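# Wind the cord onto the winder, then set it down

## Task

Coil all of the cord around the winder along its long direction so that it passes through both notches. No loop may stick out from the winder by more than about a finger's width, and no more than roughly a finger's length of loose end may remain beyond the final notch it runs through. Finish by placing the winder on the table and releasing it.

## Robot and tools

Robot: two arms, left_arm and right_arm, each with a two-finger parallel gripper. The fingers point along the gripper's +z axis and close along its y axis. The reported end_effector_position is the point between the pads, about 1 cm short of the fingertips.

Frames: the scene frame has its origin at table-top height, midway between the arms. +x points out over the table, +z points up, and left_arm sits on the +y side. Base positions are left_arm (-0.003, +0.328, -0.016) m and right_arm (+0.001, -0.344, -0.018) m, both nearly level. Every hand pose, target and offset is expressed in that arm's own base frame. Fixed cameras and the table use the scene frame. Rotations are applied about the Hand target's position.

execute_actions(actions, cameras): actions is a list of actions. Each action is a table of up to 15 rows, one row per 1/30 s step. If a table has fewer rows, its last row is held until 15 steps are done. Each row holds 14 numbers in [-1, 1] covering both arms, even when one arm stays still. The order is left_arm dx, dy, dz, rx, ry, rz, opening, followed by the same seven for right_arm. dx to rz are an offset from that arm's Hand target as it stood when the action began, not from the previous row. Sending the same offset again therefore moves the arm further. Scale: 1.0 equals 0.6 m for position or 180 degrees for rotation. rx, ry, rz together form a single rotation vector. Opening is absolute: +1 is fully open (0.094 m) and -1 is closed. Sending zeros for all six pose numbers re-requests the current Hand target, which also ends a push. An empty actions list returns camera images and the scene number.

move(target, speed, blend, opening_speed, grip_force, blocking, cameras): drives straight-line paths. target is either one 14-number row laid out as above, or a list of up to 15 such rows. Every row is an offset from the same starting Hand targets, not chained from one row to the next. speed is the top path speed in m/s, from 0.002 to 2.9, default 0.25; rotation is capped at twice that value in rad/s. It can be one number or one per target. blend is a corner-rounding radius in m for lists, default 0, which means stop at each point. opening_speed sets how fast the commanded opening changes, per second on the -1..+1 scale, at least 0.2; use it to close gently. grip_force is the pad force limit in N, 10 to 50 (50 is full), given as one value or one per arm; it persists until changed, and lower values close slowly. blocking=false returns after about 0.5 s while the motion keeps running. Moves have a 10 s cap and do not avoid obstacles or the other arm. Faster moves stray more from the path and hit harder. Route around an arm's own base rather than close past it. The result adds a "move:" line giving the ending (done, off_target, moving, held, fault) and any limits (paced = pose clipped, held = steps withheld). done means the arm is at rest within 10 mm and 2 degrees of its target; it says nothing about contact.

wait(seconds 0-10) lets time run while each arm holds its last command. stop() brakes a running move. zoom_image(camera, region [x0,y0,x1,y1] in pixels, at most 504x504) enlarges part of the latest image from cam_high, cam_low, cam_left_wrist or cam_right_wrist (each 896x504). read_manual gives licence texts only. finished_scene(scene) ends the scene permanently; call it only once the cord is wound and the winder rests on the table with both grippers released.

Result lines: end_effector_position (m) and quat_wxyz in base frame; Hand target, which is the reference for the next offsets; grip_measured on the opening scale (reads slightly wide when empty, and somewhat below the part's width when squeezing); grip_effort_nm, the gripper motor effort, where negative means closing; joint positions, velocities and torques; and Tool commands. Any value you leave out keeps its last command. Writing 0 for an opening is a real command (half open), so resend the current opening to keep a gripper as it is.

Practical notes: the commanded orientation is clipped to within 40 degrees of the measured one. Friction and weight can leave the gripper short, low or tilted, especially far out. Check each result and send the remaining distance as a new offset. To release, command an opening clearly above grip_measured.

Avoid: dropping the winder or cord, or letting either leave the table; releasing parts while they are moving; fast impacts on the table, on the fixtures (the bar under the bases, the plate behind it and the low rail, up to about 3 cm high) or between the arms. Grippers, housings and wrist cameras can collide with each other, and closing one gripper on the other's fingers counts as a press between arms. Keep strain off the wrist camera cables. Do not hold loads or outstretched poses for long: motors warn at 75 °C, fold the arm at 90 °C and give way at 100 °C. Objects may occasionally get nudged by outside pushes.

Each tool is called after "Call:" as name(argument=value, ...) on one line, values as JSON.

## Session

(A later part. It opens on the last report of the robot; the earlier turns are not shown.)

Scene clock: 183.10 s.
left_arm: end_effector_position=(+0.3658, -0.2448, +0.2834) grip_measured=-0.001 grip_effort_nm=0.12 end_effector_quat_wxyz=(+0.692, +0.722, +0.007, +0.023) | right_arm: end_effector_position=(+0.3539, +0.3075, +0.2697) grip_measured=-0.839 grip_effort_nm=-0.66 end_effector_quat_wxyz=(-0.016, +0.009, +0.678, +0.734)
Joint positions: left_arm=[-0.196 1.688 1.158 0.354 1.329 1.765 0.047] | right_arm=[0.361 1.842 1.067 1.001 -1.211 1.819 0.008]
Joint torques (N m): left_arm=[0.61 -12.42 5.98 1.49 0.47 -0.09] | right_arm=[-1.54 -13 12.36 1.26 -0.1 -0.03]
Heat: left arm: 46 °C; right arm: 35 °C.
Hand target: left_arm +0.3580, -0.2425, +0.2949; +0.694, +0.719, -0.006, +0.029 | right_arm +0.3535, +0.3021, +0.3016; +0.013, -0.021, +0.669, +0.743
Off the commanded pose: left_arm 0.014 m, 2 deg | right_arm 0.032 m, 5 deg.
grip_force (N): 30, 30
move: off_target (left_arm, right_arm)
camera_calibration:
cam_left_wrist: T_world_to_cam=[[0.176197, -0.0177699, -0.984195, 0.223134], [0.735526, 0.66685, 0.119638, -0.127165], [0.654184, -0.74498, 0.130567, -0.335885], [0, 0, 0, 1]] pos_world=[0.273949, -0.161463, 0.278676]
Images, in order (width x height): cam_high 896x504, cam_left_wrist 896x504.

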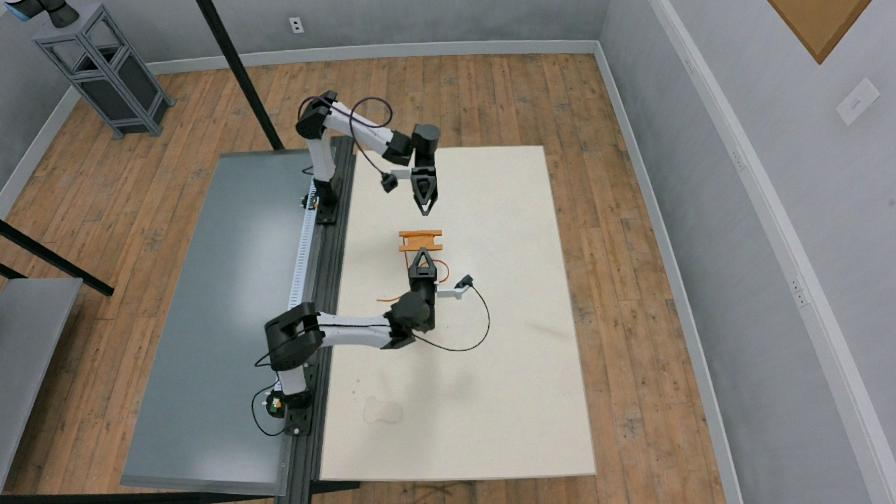

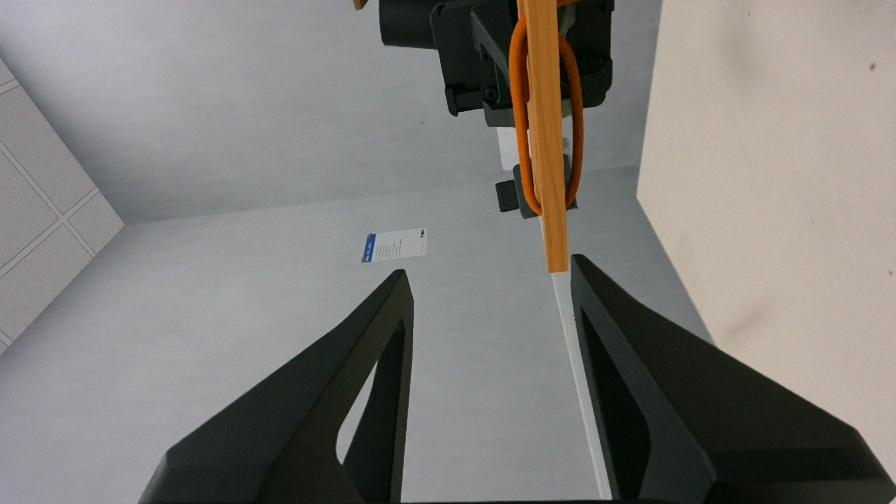

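Call:
move(target=[0, 0, 0, 0, 0, 0, 0.0, 0, 0, 0.015, 0, 0, 0, -0.97], speed=0.1, cameras=["cam_left_wrist"])

Scene clock: 184.50 s.
left_arm: end_effector_position=(+0.3658, -0.2448, +0.2834) grip_measured=-0.001 grip_effort_nm=0.12 end_effector_quat_wxyz=(+0.692, +0.722, +0.007, +0.023) | right_arm: end_effector_position=(+0.3538, +0.3075, +0.2800) grip_measured=-0.839 grip_effort_nm=-0.66 end_effector_quat_wxyz=(-0.015, +0.008, +0.678, +0.735)
Joint positions: left_arm=[-0.196 1.688 1.158 0.354 1.329 1.765 0.047] | right_arm=[0.361 1.823 1.087 0.966 -1.211 1.818 0.008]
Joint torques (N m): left_arm=[0.62 -12.45 5.98 1.51 0.47 -0.09] | right_arm=[-1.55 -12.57 12.59 1.26 -0.09 -0.01]
Heat: left arm: 46 °C; right arm: 36 °C.
Hand target: left_arm +0.3580, -0.2425, +0.2949; +0.694, +0.719, -0.006, +0.029 | right_arm +0.3535, +0.3021, +0.3106; +0.013, -0.021, +0.669, +0.743
Off the commanded pose: left_arm 0.014 m, 2 deg | right_arm 0.031 m, 5 deg.
grip_force (N): 30, 30
move: off_target (left_arm, right_arm)
camera_calibration:
cam_left_wrist: T_world_to_cam=[[0.176197, -0.0177699, -0.984195, 0.223134], [0.735526, 0.66685, 0.119638, -0.127165], [0.654184, -0.74498, 0.130567, -0.335885], [0, 0, 0, 1]] pos_world=[0.273949, -0.161463, 0.278676]
Images, in order (width x height): cam_left_wrist 896x504.

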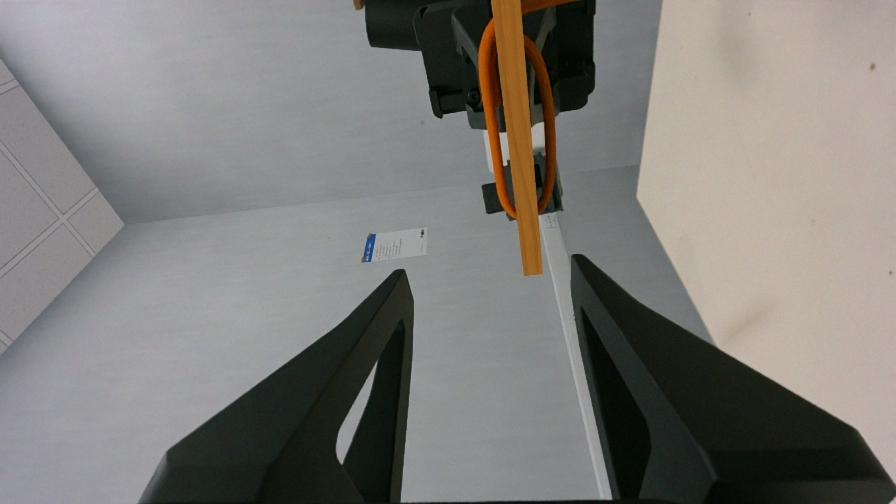

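Call:
move(target=[0.0033, -0.0725, -0.0482, 0.0106, 0.0106, -0.0078, 0.0, 0, 0, 0, 0, 0, 0, -0.97], speed=0.15, cameras=["cam_left_wrist"])

Scene clock: 187.23 s.
left_arm: end_effector_position=(+0.3569, -0.2827, +0.2650) grip_measured=-0.001 grip_effort_nm=0.13 end_effector_quat_wxyz=(+0.682, +0.731, +0.000, +0.007) | right_arm: end_effector_position=(+0.3538, +0.3075, +0.2798) grip_measured=-0.839 grip_effort_nm=-0.66 end_effector_quat_wxyz=(-0.016, +0.008, +0.678, +0.735)
Joint positions: left_arm=[-0.298 1.725 1.158 0.344 1.256 1.794 0.047] | right_arm=[0.361 1.823 1.087 0.965 -1.211 1.818 0.008]
Joint torques (N m): left_arm=[-0.17 -7.9 7.82 1.61 0.32 -0.1] | right_arm=[-1.55 -12.6 12.57 1.25 -0.09 -0.02]
Heat: left arm: 46 °C; right arm: 37 °C.
Hand target: left_arm +0.3599, -0.2860, +0.2660; +0.682, +0.731, -0.003, +0.009 | right_arm +0.3535, +0.3021, +0.3106; +0.013, -0.021, +0.669, +0.743
Off the commanded pose: left_arm 0.005 m, 0 deg | right_arm 0.031 m, 5 deg.
grip_force (N): 30, 30
move: off_target (right_arm)
camera_calibration:
cam_left_wrist: T_world_to_cam=[[0.162055, 0.00278704, -0.986778, 0.217402], [0.758184, 0.639688, 0.12632, -0.110686], [0.631582, -0.76863, 0.101551, -0.346944], [0, 0, 0, 1]] pos_world=[0.267812, -0.196473, 0.263742]
Images, in order (width x height): cam_left_wrist 896x504.

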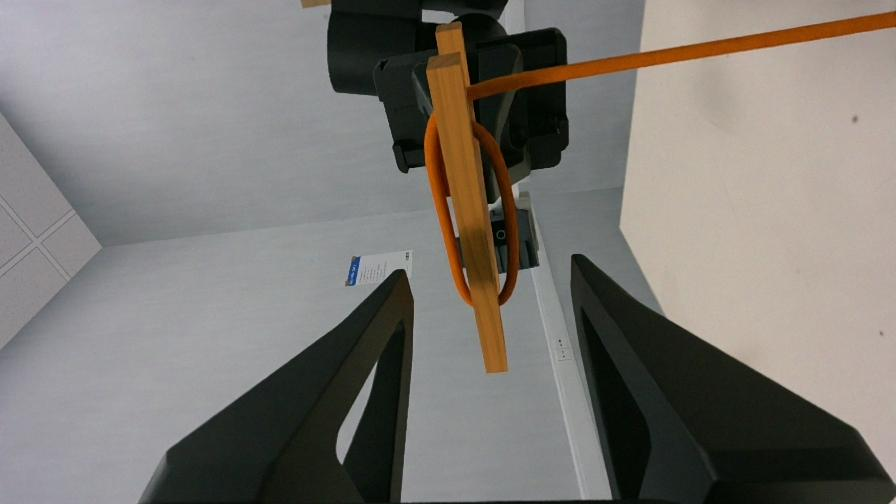

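Call:
move(target=[0.01, -0.0347, 0.0217, 0, 0, 0, 0.0, 0, 0, 0, 0, 0, 0, -0.97], speed=0.12, cameras=["cam_left_wrist"])

Scene clock: 190.17 s.
left_arm: end_effector_position=(+0.3619, -0.3021, +0.2751) grip_measured=-0.001 grip_effort_nm=0.12 end_effector_quat_wxyz=(+0.682, +0.732, -0.003, +0.011) | right_arm: end_effector_position=(+0.3538, +0.3075, +0.2798) grip_measured=-0.839 grip_effort_nm=-0.66 end_effector_quat_wxyz=(-0.016, +0.008, +0.678, +0.735)
Joint positions: left_arm=[-0.343 1.752 1.226 0.326 1.209 1.778 0.047] | right_arm=[0.361 1.823 1.087 0.965 -1.211 1.818 0.008]
Joint velocities: left_arm=[0.012 -0.032 0.007 -0.154 -0.066 -0.007 0] | right_arm=[within noise]
Joint torques (N m): left_arm=[-0.27 -7.86 9.09 1.62 0.28 -0.26] | right_arm=[-1.54 -12.59 12.56 1.25 -0.09 -0.02]
Heat: left arm: 45 °C; right arm: 38 °C.
Hand target: left_arm +0.3660, -0.3069, +0.2790; +0.682, +0.731, -0.003, +0.009 | right_arm +0.3535, +0.3021, +0.3106; +0.013, -0.021, +0.669, +0.743
Off the commanded pose: left_arm 0.007 m, 0 deg | right_arm 0.031 m, 5 deg.
grip_force (N): 30, 30
move: off_target (right_arm)
camera_calibration:
cam_left_wrist: T_world_to_cam=[[0.171089, 0.00481296, -0.985244, 0.22361], [0.755962, 0.64067, 0.134404, -0.104445], [0.631863, -0.767801, 0.105973, -0.367036], [0, 0, 0, 1]] pos_world=[0.272616, -0.215972, 0.273244]
Images, in order (width x height): cam_left_wrist 896x504.

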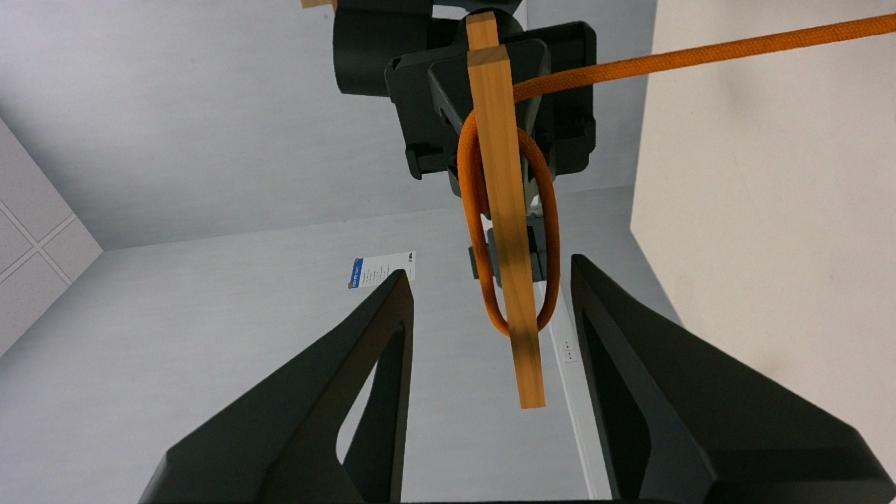

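Call:
move(target=[0, 0, -0.0225, 0, 0, 0, 0.0, 0, 0, 0, 0, 0, 0, -0.97], speed=0.08, cameras=[])

Scene clock: 191.53 s.
left_arm: end_effector_position=(+0.3649, -0.3031, +0.2722) grip_measured=-0.001 grip_effort_nm=0.12 end_effector_quat_wxyz=(+0.683, +0.730, -0.006, +0.015) | right_arm: end_effector_position=(+0.3538, +0.3075, +0.2798) grip_measured=-0.839 grip_effort_nm=-0.66 end_effector_quat_wxyz=(-0.016, +0.008, +0.678, +0.735)
Joint positions: left_arm=[-0.343 1.767 1.226 0.353 1.209 1.777 0.047] | right_arm=[0.361 1.823 1.087 0.965 -1.211 1.818 0.008]
Joint torques (N m): left_arm=[-0.29 -8.06 6.13 1.8 0.3 -0.22] | right_arm=[-1.55 -12.59 12.56 1.26 -0.09 -0.02]
Heat: left arm: 45 °C; right arm: 39 °C.
Hand target: left_arm +0.3659, -0.3069, +0.2656; +0.682, +0.731, -0.004, +0.009 | right_arm +0.3535, +0.3021, +0.3106; +0.013, -0.021, +0.669, +0.743
Off the commanded pose: left_arm 0.008 m, 1 deg | right_arm 0.031 m, 5 deg.
grip_force (N): 30, 30
move: off_target (right_arm)
No camera images: "cameras" was empty.

Call:
move(target=[0, 0, 0, 0, 0, 0, -0.97, 0, 0, 0, 0, 0, 0, -0.97], opening_speed=0.8, cameras=["cam_left_wrist", "cam_right_wrist"])

Scene clock: 194.13 s.
left_arm: end_effector_position=(+0.3654, -0.3031, +0.2723) grip_measured=-0.837 grip_effort_nm=-0.60 end_effector_quat_wxyz=(+0.683, +0.730, -0.003, +0.014) | right_arm: end_effector_position=(+0.3541, +0.3071, +0.2837) grip_measured=-0.839 grip_effort_nm=-0.66 end_effector_quat_wxyz=(-0.008, +0.001, +0.677, +0.736)
Joint positions: left_arm=[-0.343 1.767 1.226 0.354 1.206 1.77 0.008] | right_arm=[0.359 1.819 1.094 0.965 -1.211 1.808 0.008]
Joint torques (N m): left_arm=[-0.31 -8.03 6.11 1.8 0.33 -0.13] | right_arm=[-1.47 -12.14 12.08 1.24 -0.08 0.09]
Heat: left arm: 45 °C; right arm: 39 °C.
Hand target: left_arm +0.3659, -0.3069, +0.2656; +0.682, +0.731, -0.003, +0.009 | right_arm +0.3536, +0.3020, +0.3105; +0.013, -0.021, +0.669, +0.743
Off the commanded pose: left_arm 0.008 m, 1 deg | right_arm 0.027 m, 4 deg.
grip_force (N): 30, 30
move: off_target (right_arm)
camera_calibration:
cam_left_wrist: T_world_to_cam=[[0.175822, 0.00157686, -0.984421, 0.217297], [0.753258, 0.643603, 0.135566, -0.104482], [0.63379, -0.765358, 0.111971, -0.371295], [0, 0, 0, 1]] pos_world=[0.27582, -0.217271, 0.26965]
cam_right_wrist: T_world_to_cam=[[-0.153252, 0.125417, -0.980196, 0.305662], [-0.751786, -0.658567, 0.0332761, 0.472765], [-0.641351, 0.741998, 0.195213, 0.0659544], [0, 0, 0, 1]] pos_world=[0.444562, 0.224074, 0.271002]
Images, in order (width x height): cam_left_wrist 896x504, cam_right_wrist 896x504.

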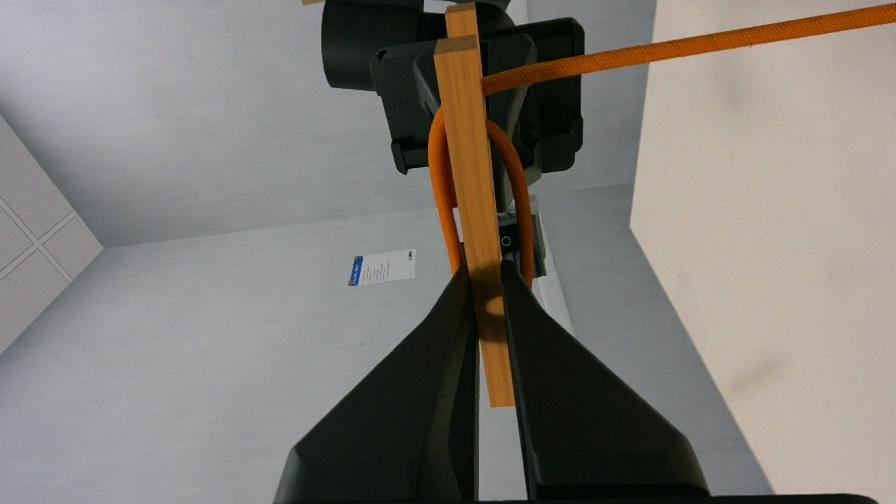

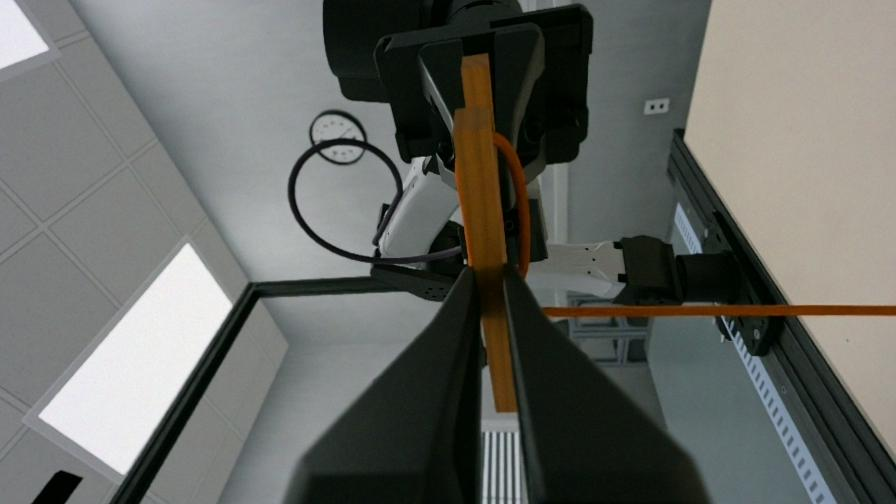

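Call:
move(target=[[0,0,0,0,0,0,-0.97,0,0,-0.0367,0,0,0,0.0],[0,0,0,0,0,0,-0.97,0,-0.1167,-0.0367,0,0,0,0.0],[0,0,0,-0.006,0.664,0.0525,-0.97,0,-0.1167,-0.0367,0.0093,-0.6633,-0.0693,0.0],[0,0,0,-0.0089,0.985,0.0778,-0.97,0,-0.1167,-0.0367,0.0138,-0.984,-0.1029,0.0]], speed=[0.25,0.2,0.5,0.5], blend=[0,0.02,0.02,0], opening_speed=1.5, cameras=["cam_high","cam_left_wrist","cam_right_wrist"])

Scene clock: 203.77 s.
left_arm: end_effector_position=(+0.3656, -0.3029, +0.2679) grip_measured=-0.837 grip_effort_nm=-0.62 end_effector_quat_wxyz=(+0.022, +0.013, +0.739, -0.674) | right_arm: end_effector_position=(+0.3574, +0.2345, +0.2822) grip_measured=-0.002 grip_effort_nm=0.08 end_effector_quat_wxyz=(+0.743, -0.669, -0.002, +0.010)
Joint positions: left_arm=[-0.343 1.767 1.246 0.265 1.202 -1.281 0.008] | right_arm=[0.169 1.868 1.02 1.451 -1.385 -0.965 0.047]
Joint torques (N m): left_arm=[-0.34 -8.83 6.49 2.11 0.33 -0.02] | right_arm=[-0.81 -10.73 6.69 0.74 0.19 0.11]
Heat: left arm: 44 °C; right arm: 39 °C.
Hand target: left_arm +0.3660, -0.3069, +0.2656; +0.022, +0.017, +0.737, -0.675 | right_arm +0.3535, +0.2321, +0.2886; +0.743, -0.669, -0.011, -0.001
Off the commanded pose: left_arm 0.005 m, 0 deg | right_arm 0.008 m, 2 deg.
grip_force (N): 30, 30
move: done
camera_calibration:
cam_left_wrist: T_world_to_cam=[[-0.198907, -0.158453, 0.967124, -0.221322], [-0.770216, 0.635468, -0.0542952, 0.501252], [-0.605973, -0.755694, -0.248442, 0.181959], [0, 0, 0, 1]] pos_world=[0.452312, -0.216093, 0.286468]
cam_right_wrist: T_world_to_cam=[[0.150253, -0.0565732, 0.987028, -0.30723], [0.768013, -0.621997, -0.152564, -0.0717656], [0.62256, 0.780973, -0.0500083, -0.269423], [0, 0, 0, 1]] pos_world=[0.269011, 0.148393, 0.278823]
Images, in order (width x height): cam_high 896x504, cam_left_wrist 896x504, cam_right_wrist 896x504.

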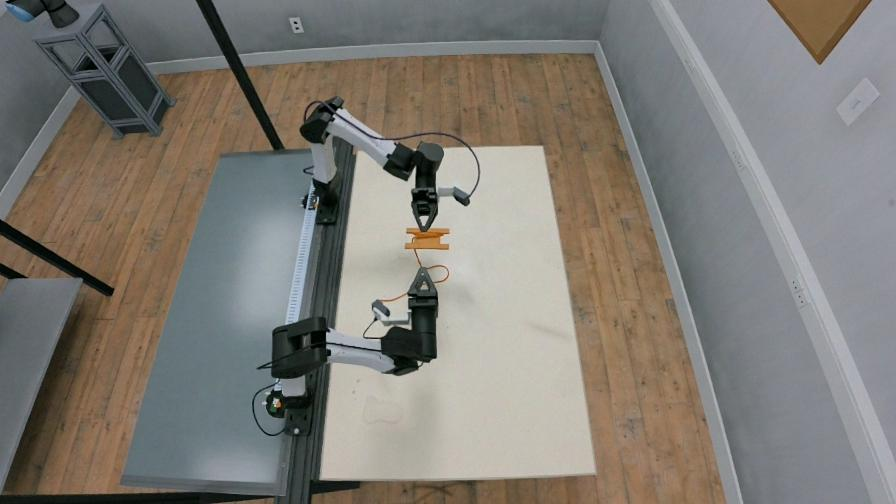

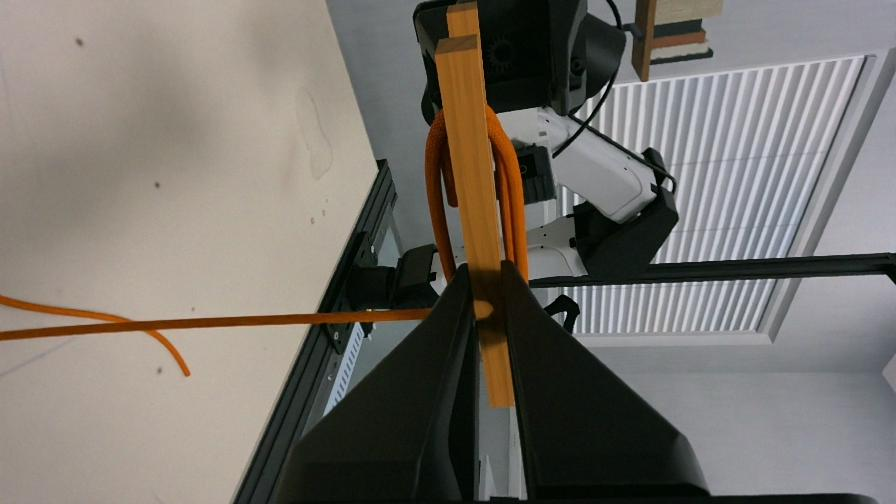

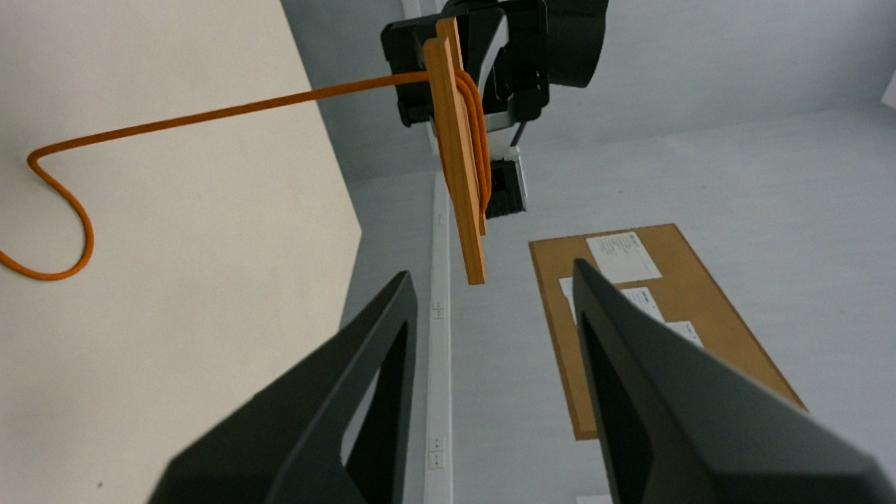

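Call:
zoom_image(camera="cam_high", region=[360, 200, 480, 300])

Call:
zoom_image(camera="cam_right_wrist", region=[360, 0, 620, 300])

Call:
zoom_image(camera="cam_left_wrist", region=[340, 0, 620, 420])

Scaled by 4.200 from the camera's 896x504 image, which has a finer 1280x720 frame.

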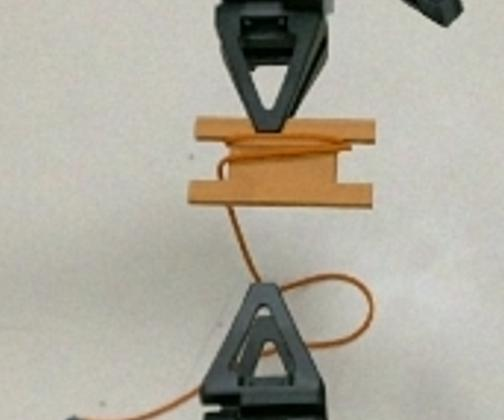

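Scaled by 1.680 from the camera's 896x504 image, which has a finer 1280x720 frame.

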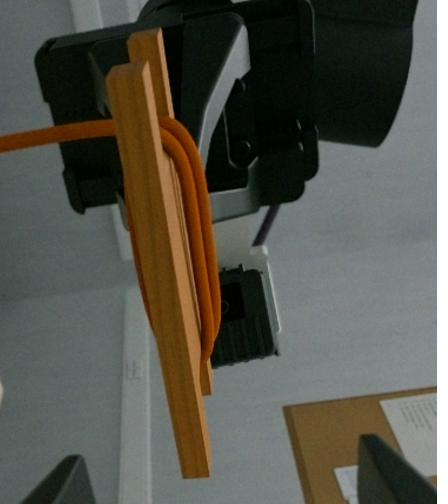

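Scaled by 1.200 from the camera's 896x504 image, which has a finer 1280x720 frame.

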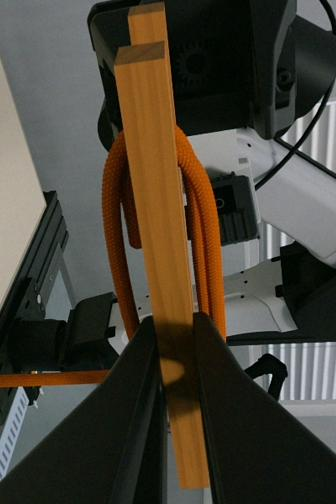

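Call:
zoom_image(camera="cam_right_wrist", region=[400, 20, 520, 160])

Call:
zoom_image(camera="cam_right_wrist", region=[420, 150, 540, 300])

Scaled by 3.600 from the camera's 896x504 image, which has a finer 1280x720 frame.

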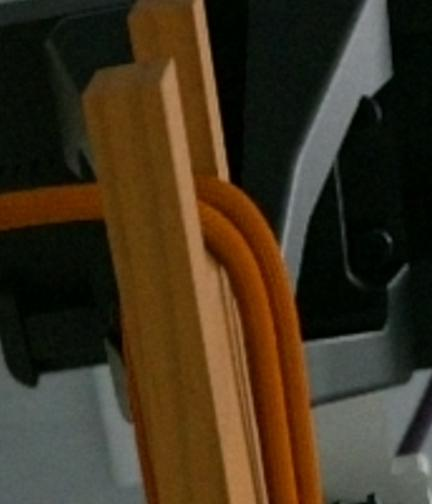

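Scaled by 3.360 from the camera's 896x504 image, which has a finer 1280x720 frame.

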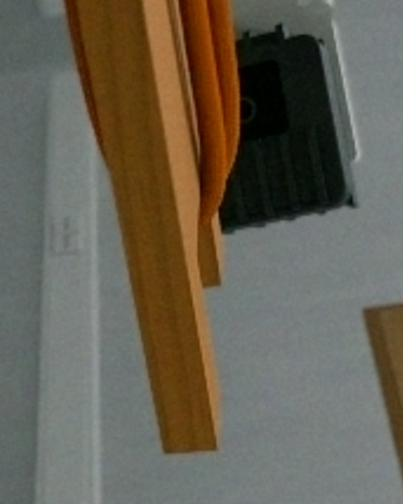

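Call:
move(target=[0,0,0,0,0,0,-0.97,0.005,0.1298,-0.0067,-0.0025,0,-0.0038,0.0], speed=0.2, cameras=["cam_right_wrist"])

Scene clock: 210.47 s.
left_arm: end_effector_position=(+0.3664, -0.3029, +0.2677) grip_measured=-0.837 grip_effort_nm=-0.62 end_effector_quat_wxyz=(+0.024, +0.011, +0.739, -0.673) | right_arm: end_effector_position=(+0.3536, +0.3108, +0.2580) grip_measured=-0.001 grip_effort_nm=0.08 end_effector_quat_wxyz=(+0.733, -0.680, +0.010, +0.020)
Joint positions: left_arm=[-0.343 1.767 1.246 0.266 1.197 -1.282 0.008] | right_arm=[0.368 1.868 1.054 1.029 -1.208 -1.327 0.047]
Joint torques (N m): left_arm=[-0.39 -8.83 6.46 2.09 0.39 -0.01] | right_arm=[-0.61 -12.33 11.9 0.94 0.12 0.12]
Heat: left arm: 44 °C; right arm: 40 °C.
Hand target: left_arm +0.3659, -0.3069, +0.2656; +0.022, +0.017, +0.737, -0.675 | right_arm +0.3565, +0.3099, +0.2846; +0.740, -0.672, -0.007, -0.005
Off the commanded pose: left_arm 0.005 m, 1 deg | right_arm 0.027 m, 4 deg.
grip_force (N): 30, 30
move: off_target (right_arm)
camera_calibration:
cam_right_wrist: T_world_to_cam=[[0.181498, -0.0275678, 0.983005, -0.297487], [0.763171, -0.626462, -0.158478, -0.0204345], [0.620184, 0.778964, -0.0926627, -0.315375], [0, 0, 0, 1]] pos_world=[0.265179, 0.224664, 0.259969]
Images, in order (width x height): cam_right_wrist 896x504.

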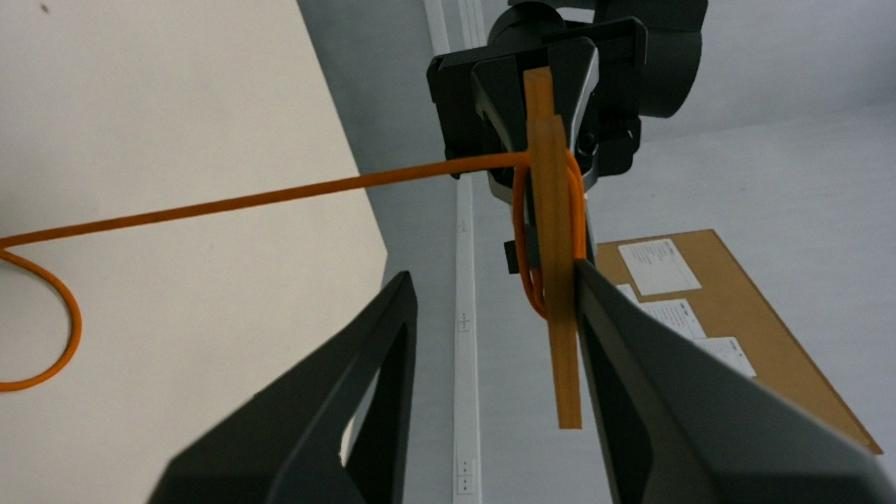

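Call:
move(target=[0,0,0,0,0,0,-0.97,0.0067,-0.005,0.0333,0,0,0,0.0], speed=0.15, cameras=["cam_right_wrist"])

Scene clock: 212.50 s.
left_arm: end_effector_position=(+0.3665, -0.3029, +0.2678) grip_measured=-0.837 grip_effort_nm=-0.62 end_effector_quat_wxyz=(+0.024, +0.011, +0.739, -0.673) | right_arm: end_effector_position=(+0.3579, +0.3125, +0.2771) grip_measured=-0.001 grip_effort_nm=0.08 end_effector_quat_wxyz=(+0.733, -0.680, +0.011, +0.022)
Joint positions: left_arm=[-0.343 1.767 1.246 0.266 1.197 -1.282 0.008] | right_arm=[0.368 1.844 1.113 0.943 -1.208 -1.327 0.047]
Joint torques (N m): left_arm=[-0.39 -8.84 6.46 2.1 0.4 -0.02] | right_arm=[-1.66 -12.3 12.01 1.06 0.02 0.18]
Heat: left arm: 44 °C; right arm: 40 °C.
Hand target: left_arm +0.3660, -0.3069, +0.2657; +0.022, +0.017, +0.737, -0.675 | right_arm +0.3605, +0.3069, +0.3046; +0.740, -0.672, -0.007, -0.005
Off the commanded pose: left_arm 0.005 m, 1 deg | right_arm 0.028 m, 4 deg.
grip_force (N): 30, 30
move: off_target (right_arm)
camera_calibration:
cam_right_wrist: T_world_to_cam=[[0.18468, -0.0261898, 0.98245, -0.318418], [0.762615, -0.626736, -0.160063, -0.0189809], [0.619929, 0.778791, -0.0957732, -0.316641], [0, 0, 0, 1]] pos_world=[0.269576, 0.226362, 0.279466]
Images, in order (width x height): cam_right_wrist 896x504.

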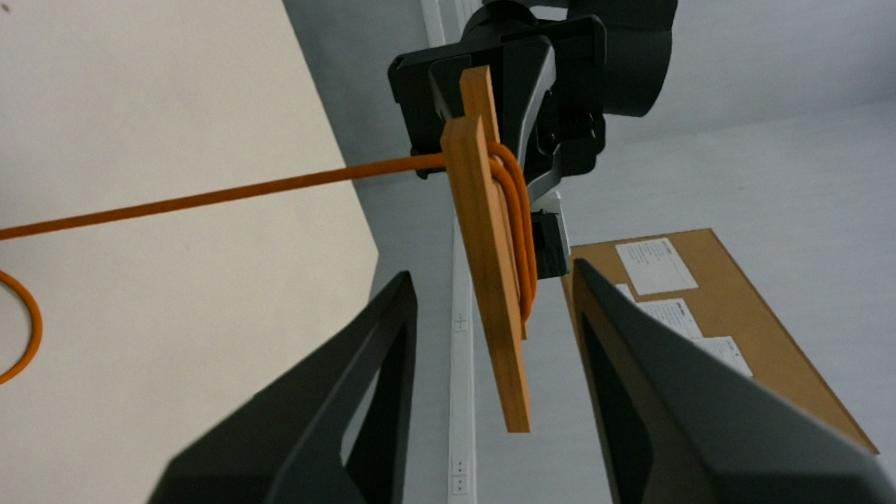

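Call:
zoom_image(camera="cam_right_wrist", region=[430, 250, 570, 350])

Call:
zoom_image(camera="cam_right_wrist", region=[420, 100, 560, 200])

Call:
zoom_image(camera="cam_right_wrist", region=[460, 360, 580, 450])

Scaled by 3.600 from the camera's 896x504 image, which has a finer 1280x720 frame.

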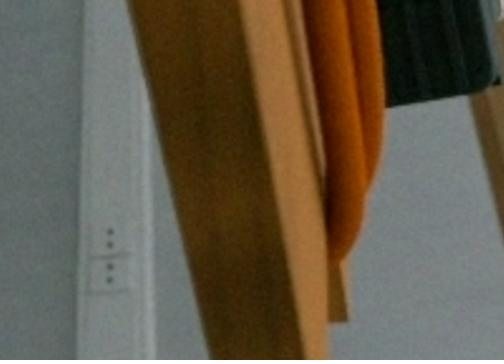

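Scaled by 3.600 from the camera's 896x504 image, which has a finer 1280x720 frame.

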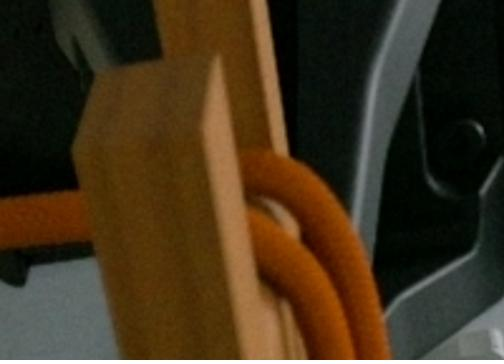

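Scaled by 4.200 from the camera's 896x504 image, which has a finer 1280x720 frame.

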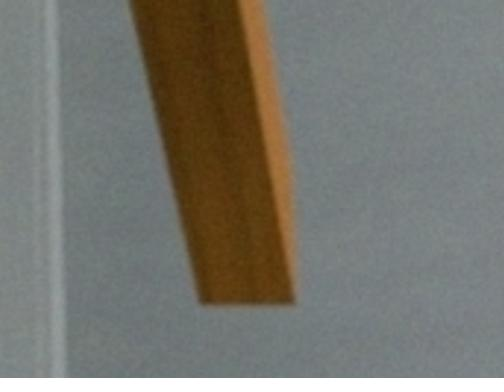

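Call:
move(target=[0,0,0,0,0,0,-0.97,0,0,0,0,0,0,-0.97], opening_speed=1.0, cameras=[])

Scene clock: 217.23 s.
left_arm: end_effector_position=(+0.3664, -0.3029, +0.2675) grip_measured=-0.837 grip_effort_nm=-0.62 end_effector_quat_wxyz=(+0.017, +0.004, +0.739, -0.673) | right_arm: end_effector_position=(+0.3579, +0.3125, +0.2771) grip_measured=-0.830 grip_effort_nm=-0.66 end_effector_quat_wxyz=(+0.733, -0.680, +0.006, +0.016)
Joint positions: left_arm=[-0.343 1.767 1.246 0.264 1.197 -1.301 0.008] | right_arm=[0.368 1.844 1.113 0.943 -1.208 -1.341 0.008]
Joint torques (N m): left_arm=[-0.39 -8.85 6.48 2.12 0.4 0.2] | right_arm=[-1.65 -12.31 12.01 1.04 0.03 0.33]
Heat: left arm: 44 °C; right arm: 40 °C.
Hand target: left_arm +0.3660, -0.3069, +0.2657; +0.022, +0.017, +0.737, -0.675 | right_arm +0.3605, +0.3069, +0.3046; +0.740, -0.672, -0.007, -0.005
Off the commanded pose: left_arm 0.004 m, 2 deg | right_arm 0.028 m, 3 deg.
grip_force (N): 30, 30
move: off_target (right_arm)
No camera images: "cameras" was empty.

Call:
move(target=[[0,0,0,0,0,0,0.0,-0.0033,0.005,-0.0283,0,0,0,-0.97],[0,0.1167,0,0,0,0,0.0,-0.0033,0.005,-0.0283,0,0,0,-0.97],[0,0.1167,0,0.0063,-0.6644,-0.0491,0.0,-0.0033,0.005,-0.0283,-0.0007,0.664,0.054,-0.97],[0,0.1167,0,0.0094,-0.9855,-0.0729,0.0,-0.0033,0.005,-0.0283,-0.001,0.985,0.0801,-0.97]], speed=[0.25,0.2,0.5,0.5], blend=[0,0.02,0.02,0], opening_speed=1.5, cameras=["cam_high","cam_left_wrist","cam_right_wrist"])

Scene clock: 224.83 s.
left_arm: end_effector_position=(+0.3672, -0.2361, +0.2432) grip_measured=-0.001 grip_effort_nm=0.12 end_effector_quat_wxyz=(+0.683, +0.730, +0.019, -0.010) | right_arm: end_effector_position=(+0.3585, +0.3123, +0.2698) grip_measured=-0.834 grip_effort_nm=-0.66 end_effector_quat_wxyz=(+0.000, -0.003, +0.691, +0.722)
Joint positions: left_arm=[-0.169 1.748 1.13 0.267 1.378 1.875 0.047] | right_arm=[0.368 1.829 1.113 0.839 -1.205 1.681 0.008]
Joint torques (N m): left_arm=[0.18 -12.55 8.75 1.48 0.48 -0.05] | right_arm=[-0.77 -11.18 10 1.52 0 0.12]
Heat: left arm: 45 °C; right arm: 41 °C.
Hand target: left_arm +0.3660, -0.2369, +0.2656; +0.686, +0.728, -0.003, +0.009 | right_arm +0.3586, +0.3098, +0.2877; +0.020, -0.018, +0.683, +0.730
Off the commanded pose: left_arm 0.022 m, 3 deg | right_arm 0.018 m, 3 deg.
grip_force (N): 30, 30
move: off_target (left_arm, right_arm)
camera_calibration:
cam_left_wrist: T_world_to_cam=[[0.111128, 0.000379706, -0.993806, 0.214006], [0.760163, 0.644116, 0.0852479, -0.135235], [0.640159, -0.764928, 0.0712906, -0.310221], [0, 0, 0, 1]] pos_world=[0.27761, -0.150271, 0.246325]
cam_right_wrist: T_world_to_cam=[[-0.134887, 0.0874512, -0.986994, 0.299091], [-0.756567, -0.652325, 0.0455974, 0.476429], [-0.639854, 0.752877, 0.154153, 0.0747884], [0, 0, 0, 1]] pos_world=[0.448647, 0.228324, 0.261949]
Images, in order (width x height): cam_high 896x504, cam_left_wrist 896x504, cam_right_wrist 896x504.

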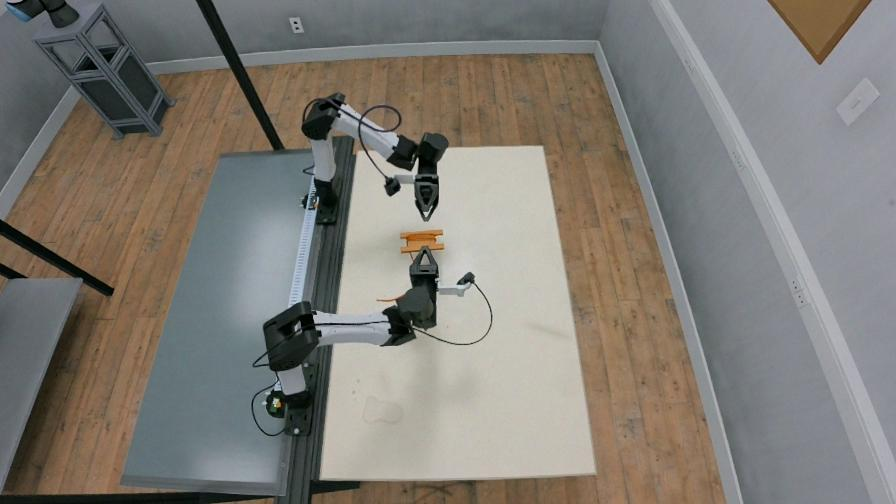

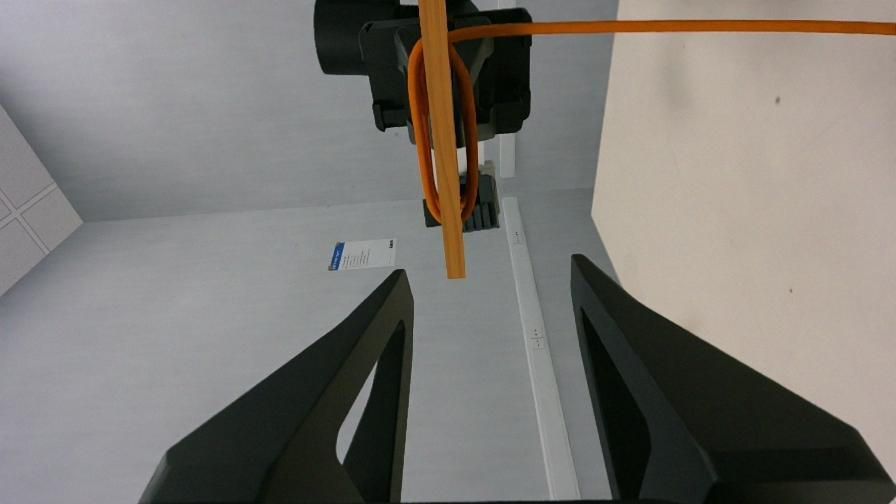

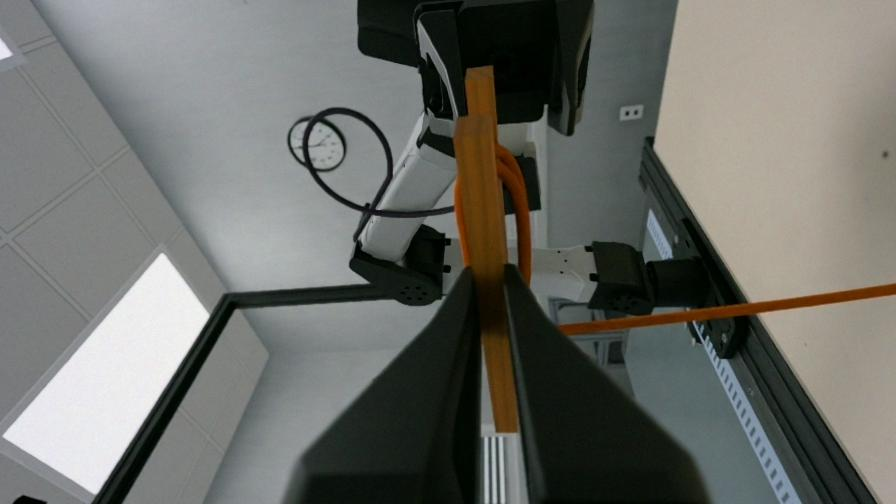

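Call:
zoom_image(camera="cam_high", region=[370, 210, 470, 290])

Call:
zoom_image(camera="cam_left_wrist", region=[380, 0, 520, 140])

Call:
zoom_image(camera="cam_left_wrist", region=[380, 140, 540, 300])

Scaled by 5.040 from the camera's 896x504 image, which has a finer 1280x720 frame.

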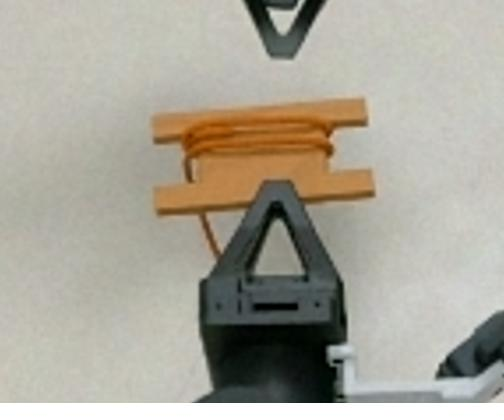

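Scaled by 3.600 from the camera's 896x504 image, which has a finer 1280x720 frame.

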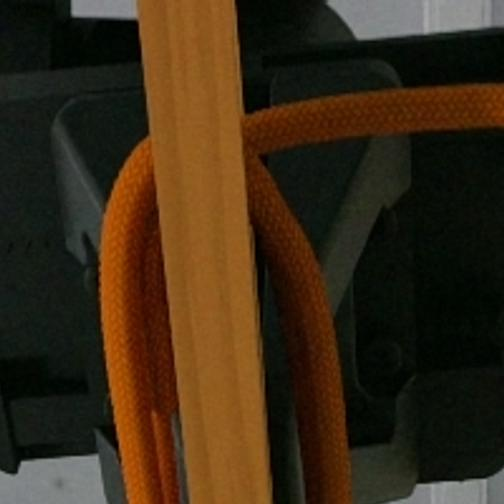

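Scaled by 3.150 from the camera's 896x504 image, which has a finer 1280x720 frame.

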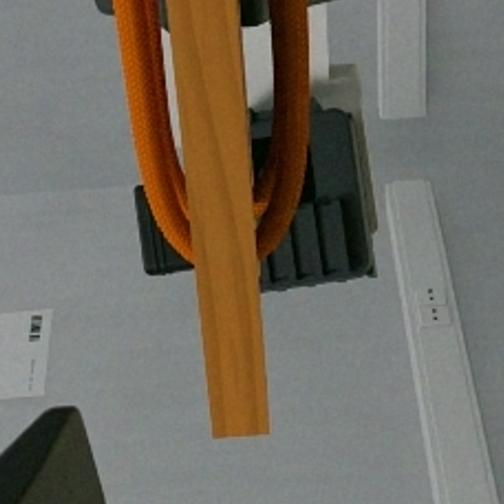

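Call:
move(target=[0,-0.1092,0.0167,0,-0.02,0,0.0,0,0,0,0,0,0,-0.97], speed=0.2, cameras=["cam_left_wrist"])

Scene clock: 229.87 s.
left_arm: end_effector_position=(+0.3601, -0.2987, +0.2702) grip_measured=-0.001 grip_effort_nm=0.13 end_effector_quat_wxyz=(+0.683, +0.730, -0.020, +0.027) | right_arm: end_effector_position=(+0.3585, +0.3123, +0.2699) grip_measured=-0.834 grip_effort_nm=-0.66 end_effector_quat_wxyz=(+0.000, -0.003, +0.691, +0.722)
Joint positions: left_arm=[-0.336 1.748 1.195 0.362 1.217 1.818 0.047] | right_arm=[0.368 1.829 1.113 0.84 -1.205 1.681 0.008]
Joint torques (N m): left_arm=[-0.03 -7.68 8.95 1.77 0.32 -0.26] | right_arm=[-0.77 -11.17 10 1.52 0 0.11]
Heat: left arm: 45 °C; right arm: 42 °C.
Hand target: left_arm +0.3659, -0.3024, +0.2756; +0.685, +0.727, -0.025, +0.032 | right_arm +0.3586, +0.3098, +0.2877; +0.020, -0.018, +0.683, +0.730
Off the commanded pose: left_arm 0.009 m, 1 deg | right_arm 0.018 m, 3 deg.
grip_force (N): 30, 30
move: off_target (right_arm)
camera_calibration:
cam_left_wrist: T_world_to_cam=[[0.218628, 0.000390792, -0.975808, 0.198153], [0.750787, 0.638699, 0.168468, -0.11256], [0.623314, -0.769456, 0.139344, -0.369207], [0, 0, 0, 1]] pos_world=[0.271319, -0.212274, 0.263768]
Images, in order (width x height): cam_left_wrist 896x504.

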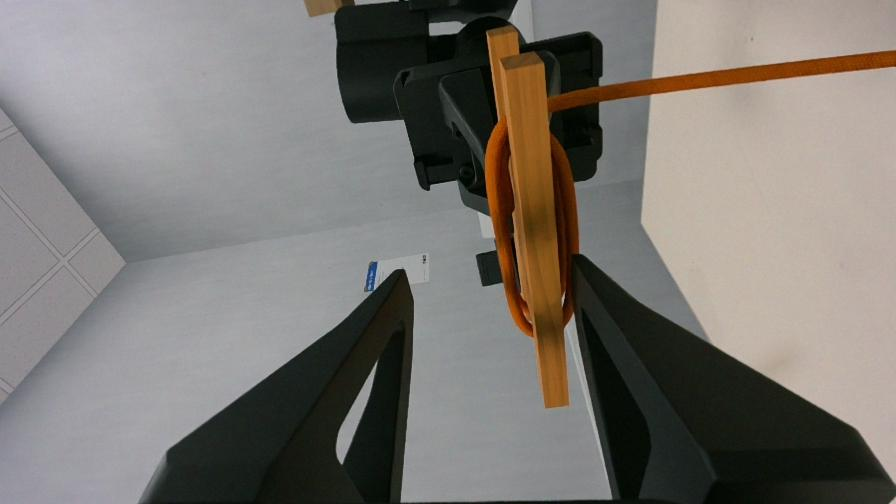

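Call:
move(target=[-0.0067,0,-0.0387,0,0.01,0,0.0,0,0,0,0,0,0,-0.97], speed=0.15, cameras=["cam_left_wrist"])

Scene clock: 233.53 s.
left_arm: end_effector_position=(+0.3627, -0.2995, +0.2635) grip_measured=-0.001 grip_effort_nm=0.12 end_effector_quat_wxyz=(+0.688, +0.725, -0.022, +0.032) | right_arm: end_effector_position=(+0.3585, +0.3123, +0.2699) grip_measured=-0.834 grip_effort_nm=-0.66 end_effector_quat_wxyz=(+0.000, -0.003, +0.691, +0.722)
Joint positions: left_arm=[-0.336 1.769 1.169 0.449 1.215 1.79 0.047] | right_arm=[0.368 1.829 1.113 0.84 -1.205 1.681 0.008]
Joint velocities: left_arm=[0.002 -0.017 -0.007 -0.168 0.007 0.007 0.001] | right_arm=[within noise]
Joint torques (N m): left_arm=[-0.28 -8.08 4.9 1.8 0.28 -0.23] | right_arm=[-0.77 -11.17 10 1.52 0 0.12]
Heat: left arm: 45 °C; right arm: 42 °C.
Hand target: left_arm +0.3619, -0.3024, +0.2524; +0.686, +0.728, -0.014, +0.021 | right_arm +0.3586, +0.3098, +0.2877; +0.020, -0.018, +0.683, +0.730
Off the commanded pose: left_arm 0.012 m, 2 deg | right_arm 0.018 m, 3 deg.
grip_force (N): 30, 30
move: off_target (left_arm, right_arm)
camera_calibration:
cam_left_wrist: T_world_to_cam=[[0.228561, -0.012042, -0.973455, 0.183011], [0.746801, 0.643639, 0.167382, -0.109606], [0.624538, -0.765235, 0.156104, -0.374035], [0, 0, 0, 1]] pos_world=[0.273624, -0.213474, 0.254887]
Images, in order (width x height): cam_left_wrist 896x504.

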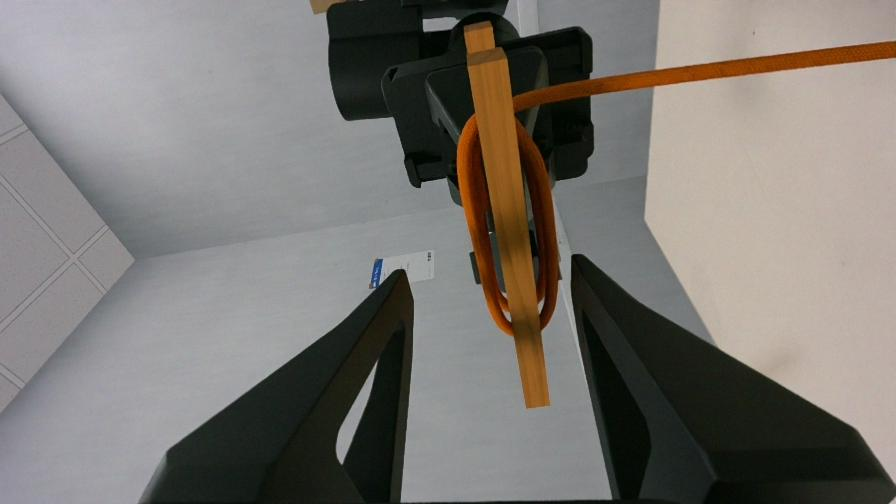

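Call:
move(target=[0,0,-0.01,0,0,0,0.0,0,0,0,0,0,0,-0.97], speed=0.15, cameras=["cam_left_wrist"])

Scene clock: 235.03 s.
left_arm: end_effector_position=(+0.3628, -0.2995, +0.2580) grip_measured=-0.001 grip_effort_nm=0.13 end_effector_quat_wxyz=(+0.688, +0.725, -0.023, +0.033) | right_arm: end_effector_position=(+0.3585, +0.3123, +0.2699) grip_measured=-0.834 grip_effort_nm=-0.66 end_effector_quat_wxyz=(+0.000, -0.003, +0.691, +0.722)
Joint positions: left_arm=[-0.336 1.777 1.155 0.473 1.215 1.789 0.047] | right_arm=[0.368 1.829 1.113 0.84 -1.205 1.681 0.008]
Joint torques (N m): left_arm=[-0.25 -8.02 4.82 1.78 0.28 -0.26] | right_arm=[-0.76 -11.18 10.02 1.52 0 0.12]
Heat: left arm: 45 °C; right arm: 42 °C.
Hand target: left_arm +0.3619, -0.3024, +0.2465; +0.686, +0.728, -0.014, +0.021 | right_arm +0.3586, +0.3098, +0.2877; +0.020, -0.018, +0.683, +0.730
Off the commanded pose: left_arm 0.012 m, 2 deg | right_arm 0.018 m, 3 deg.
grip_force (N): 30, 30
move: off_target (left_arm, right_arm)
camera_calibration:
cam_left_wrist: T_world_to_cam=[[0.229593, -0.012372, -0.973208, 0.177122], [0.746352, 0.644029, 0.167887, -0.108599], [0.624697, -0.764901, 0.157098, -0.373521], [0, 0, 0, 1]] pos_world=[0.273725, -0.213574, 0.249288]
Images, in order (width x height): cam_left_wrist 896x504.

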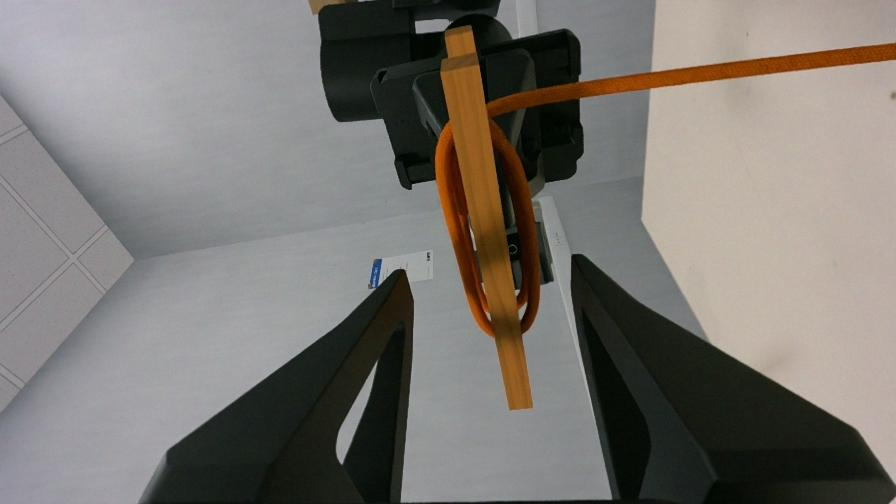

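Call:
move(target=[0,0,0,0,0,0,-0.97,0,0,0,0,0,0,-0.97], opening_speed=1.0, cameras=[])

Scene clock: 237.80 s.
left_arm: end_effector_position=(+0.3629, -0.2995, +0.2580) grip_measured=-0.838 grip_effort_nm=-0.61 end_effector_quat_wxyz=(+0.688, +0.725, -0.018, +0.029) | right_arm: end_effector_position=(+0.3582, +0.3122, +0.2722) grip_measured=-0.834 grip_effort_nm=-0.66 end_effector_quat_wxyz=(+0.006, -0.009, +0.689, +0.725)
Joint positions: left_arm=[-0.336 1.777 1.155 0.473 1.214 1.777 0.008] | right_arm=[0.368 1.829 1.113 0.857 -1.205 1.681 0.008]
Joint torques (N m): left_arm=[-0.29 -8.03 4.86 1.79 0.29 -0.11] | right_arm=[-0.79 -11.11 10.02 1.36 0.01 0.12]
Heat: left arm: 44 °C; right arm: 43 °C.
Hand target: left_arm +0.3619, -0.3024, +0.2465; +0.686, +0.728, -0.014, +0.021 | right_arm +0.3586, +0.3098, +0.2877; +0.020, -0.018, +0.683, +0.730
Off the commanded pose: left_arm 0.012 m, 1 deg | right_arm 0.016 m, 2 deg.
grip_force (N): 30, 30
move: off_target (left_arm, right_arm)
No camera images: "cameras" was empty.


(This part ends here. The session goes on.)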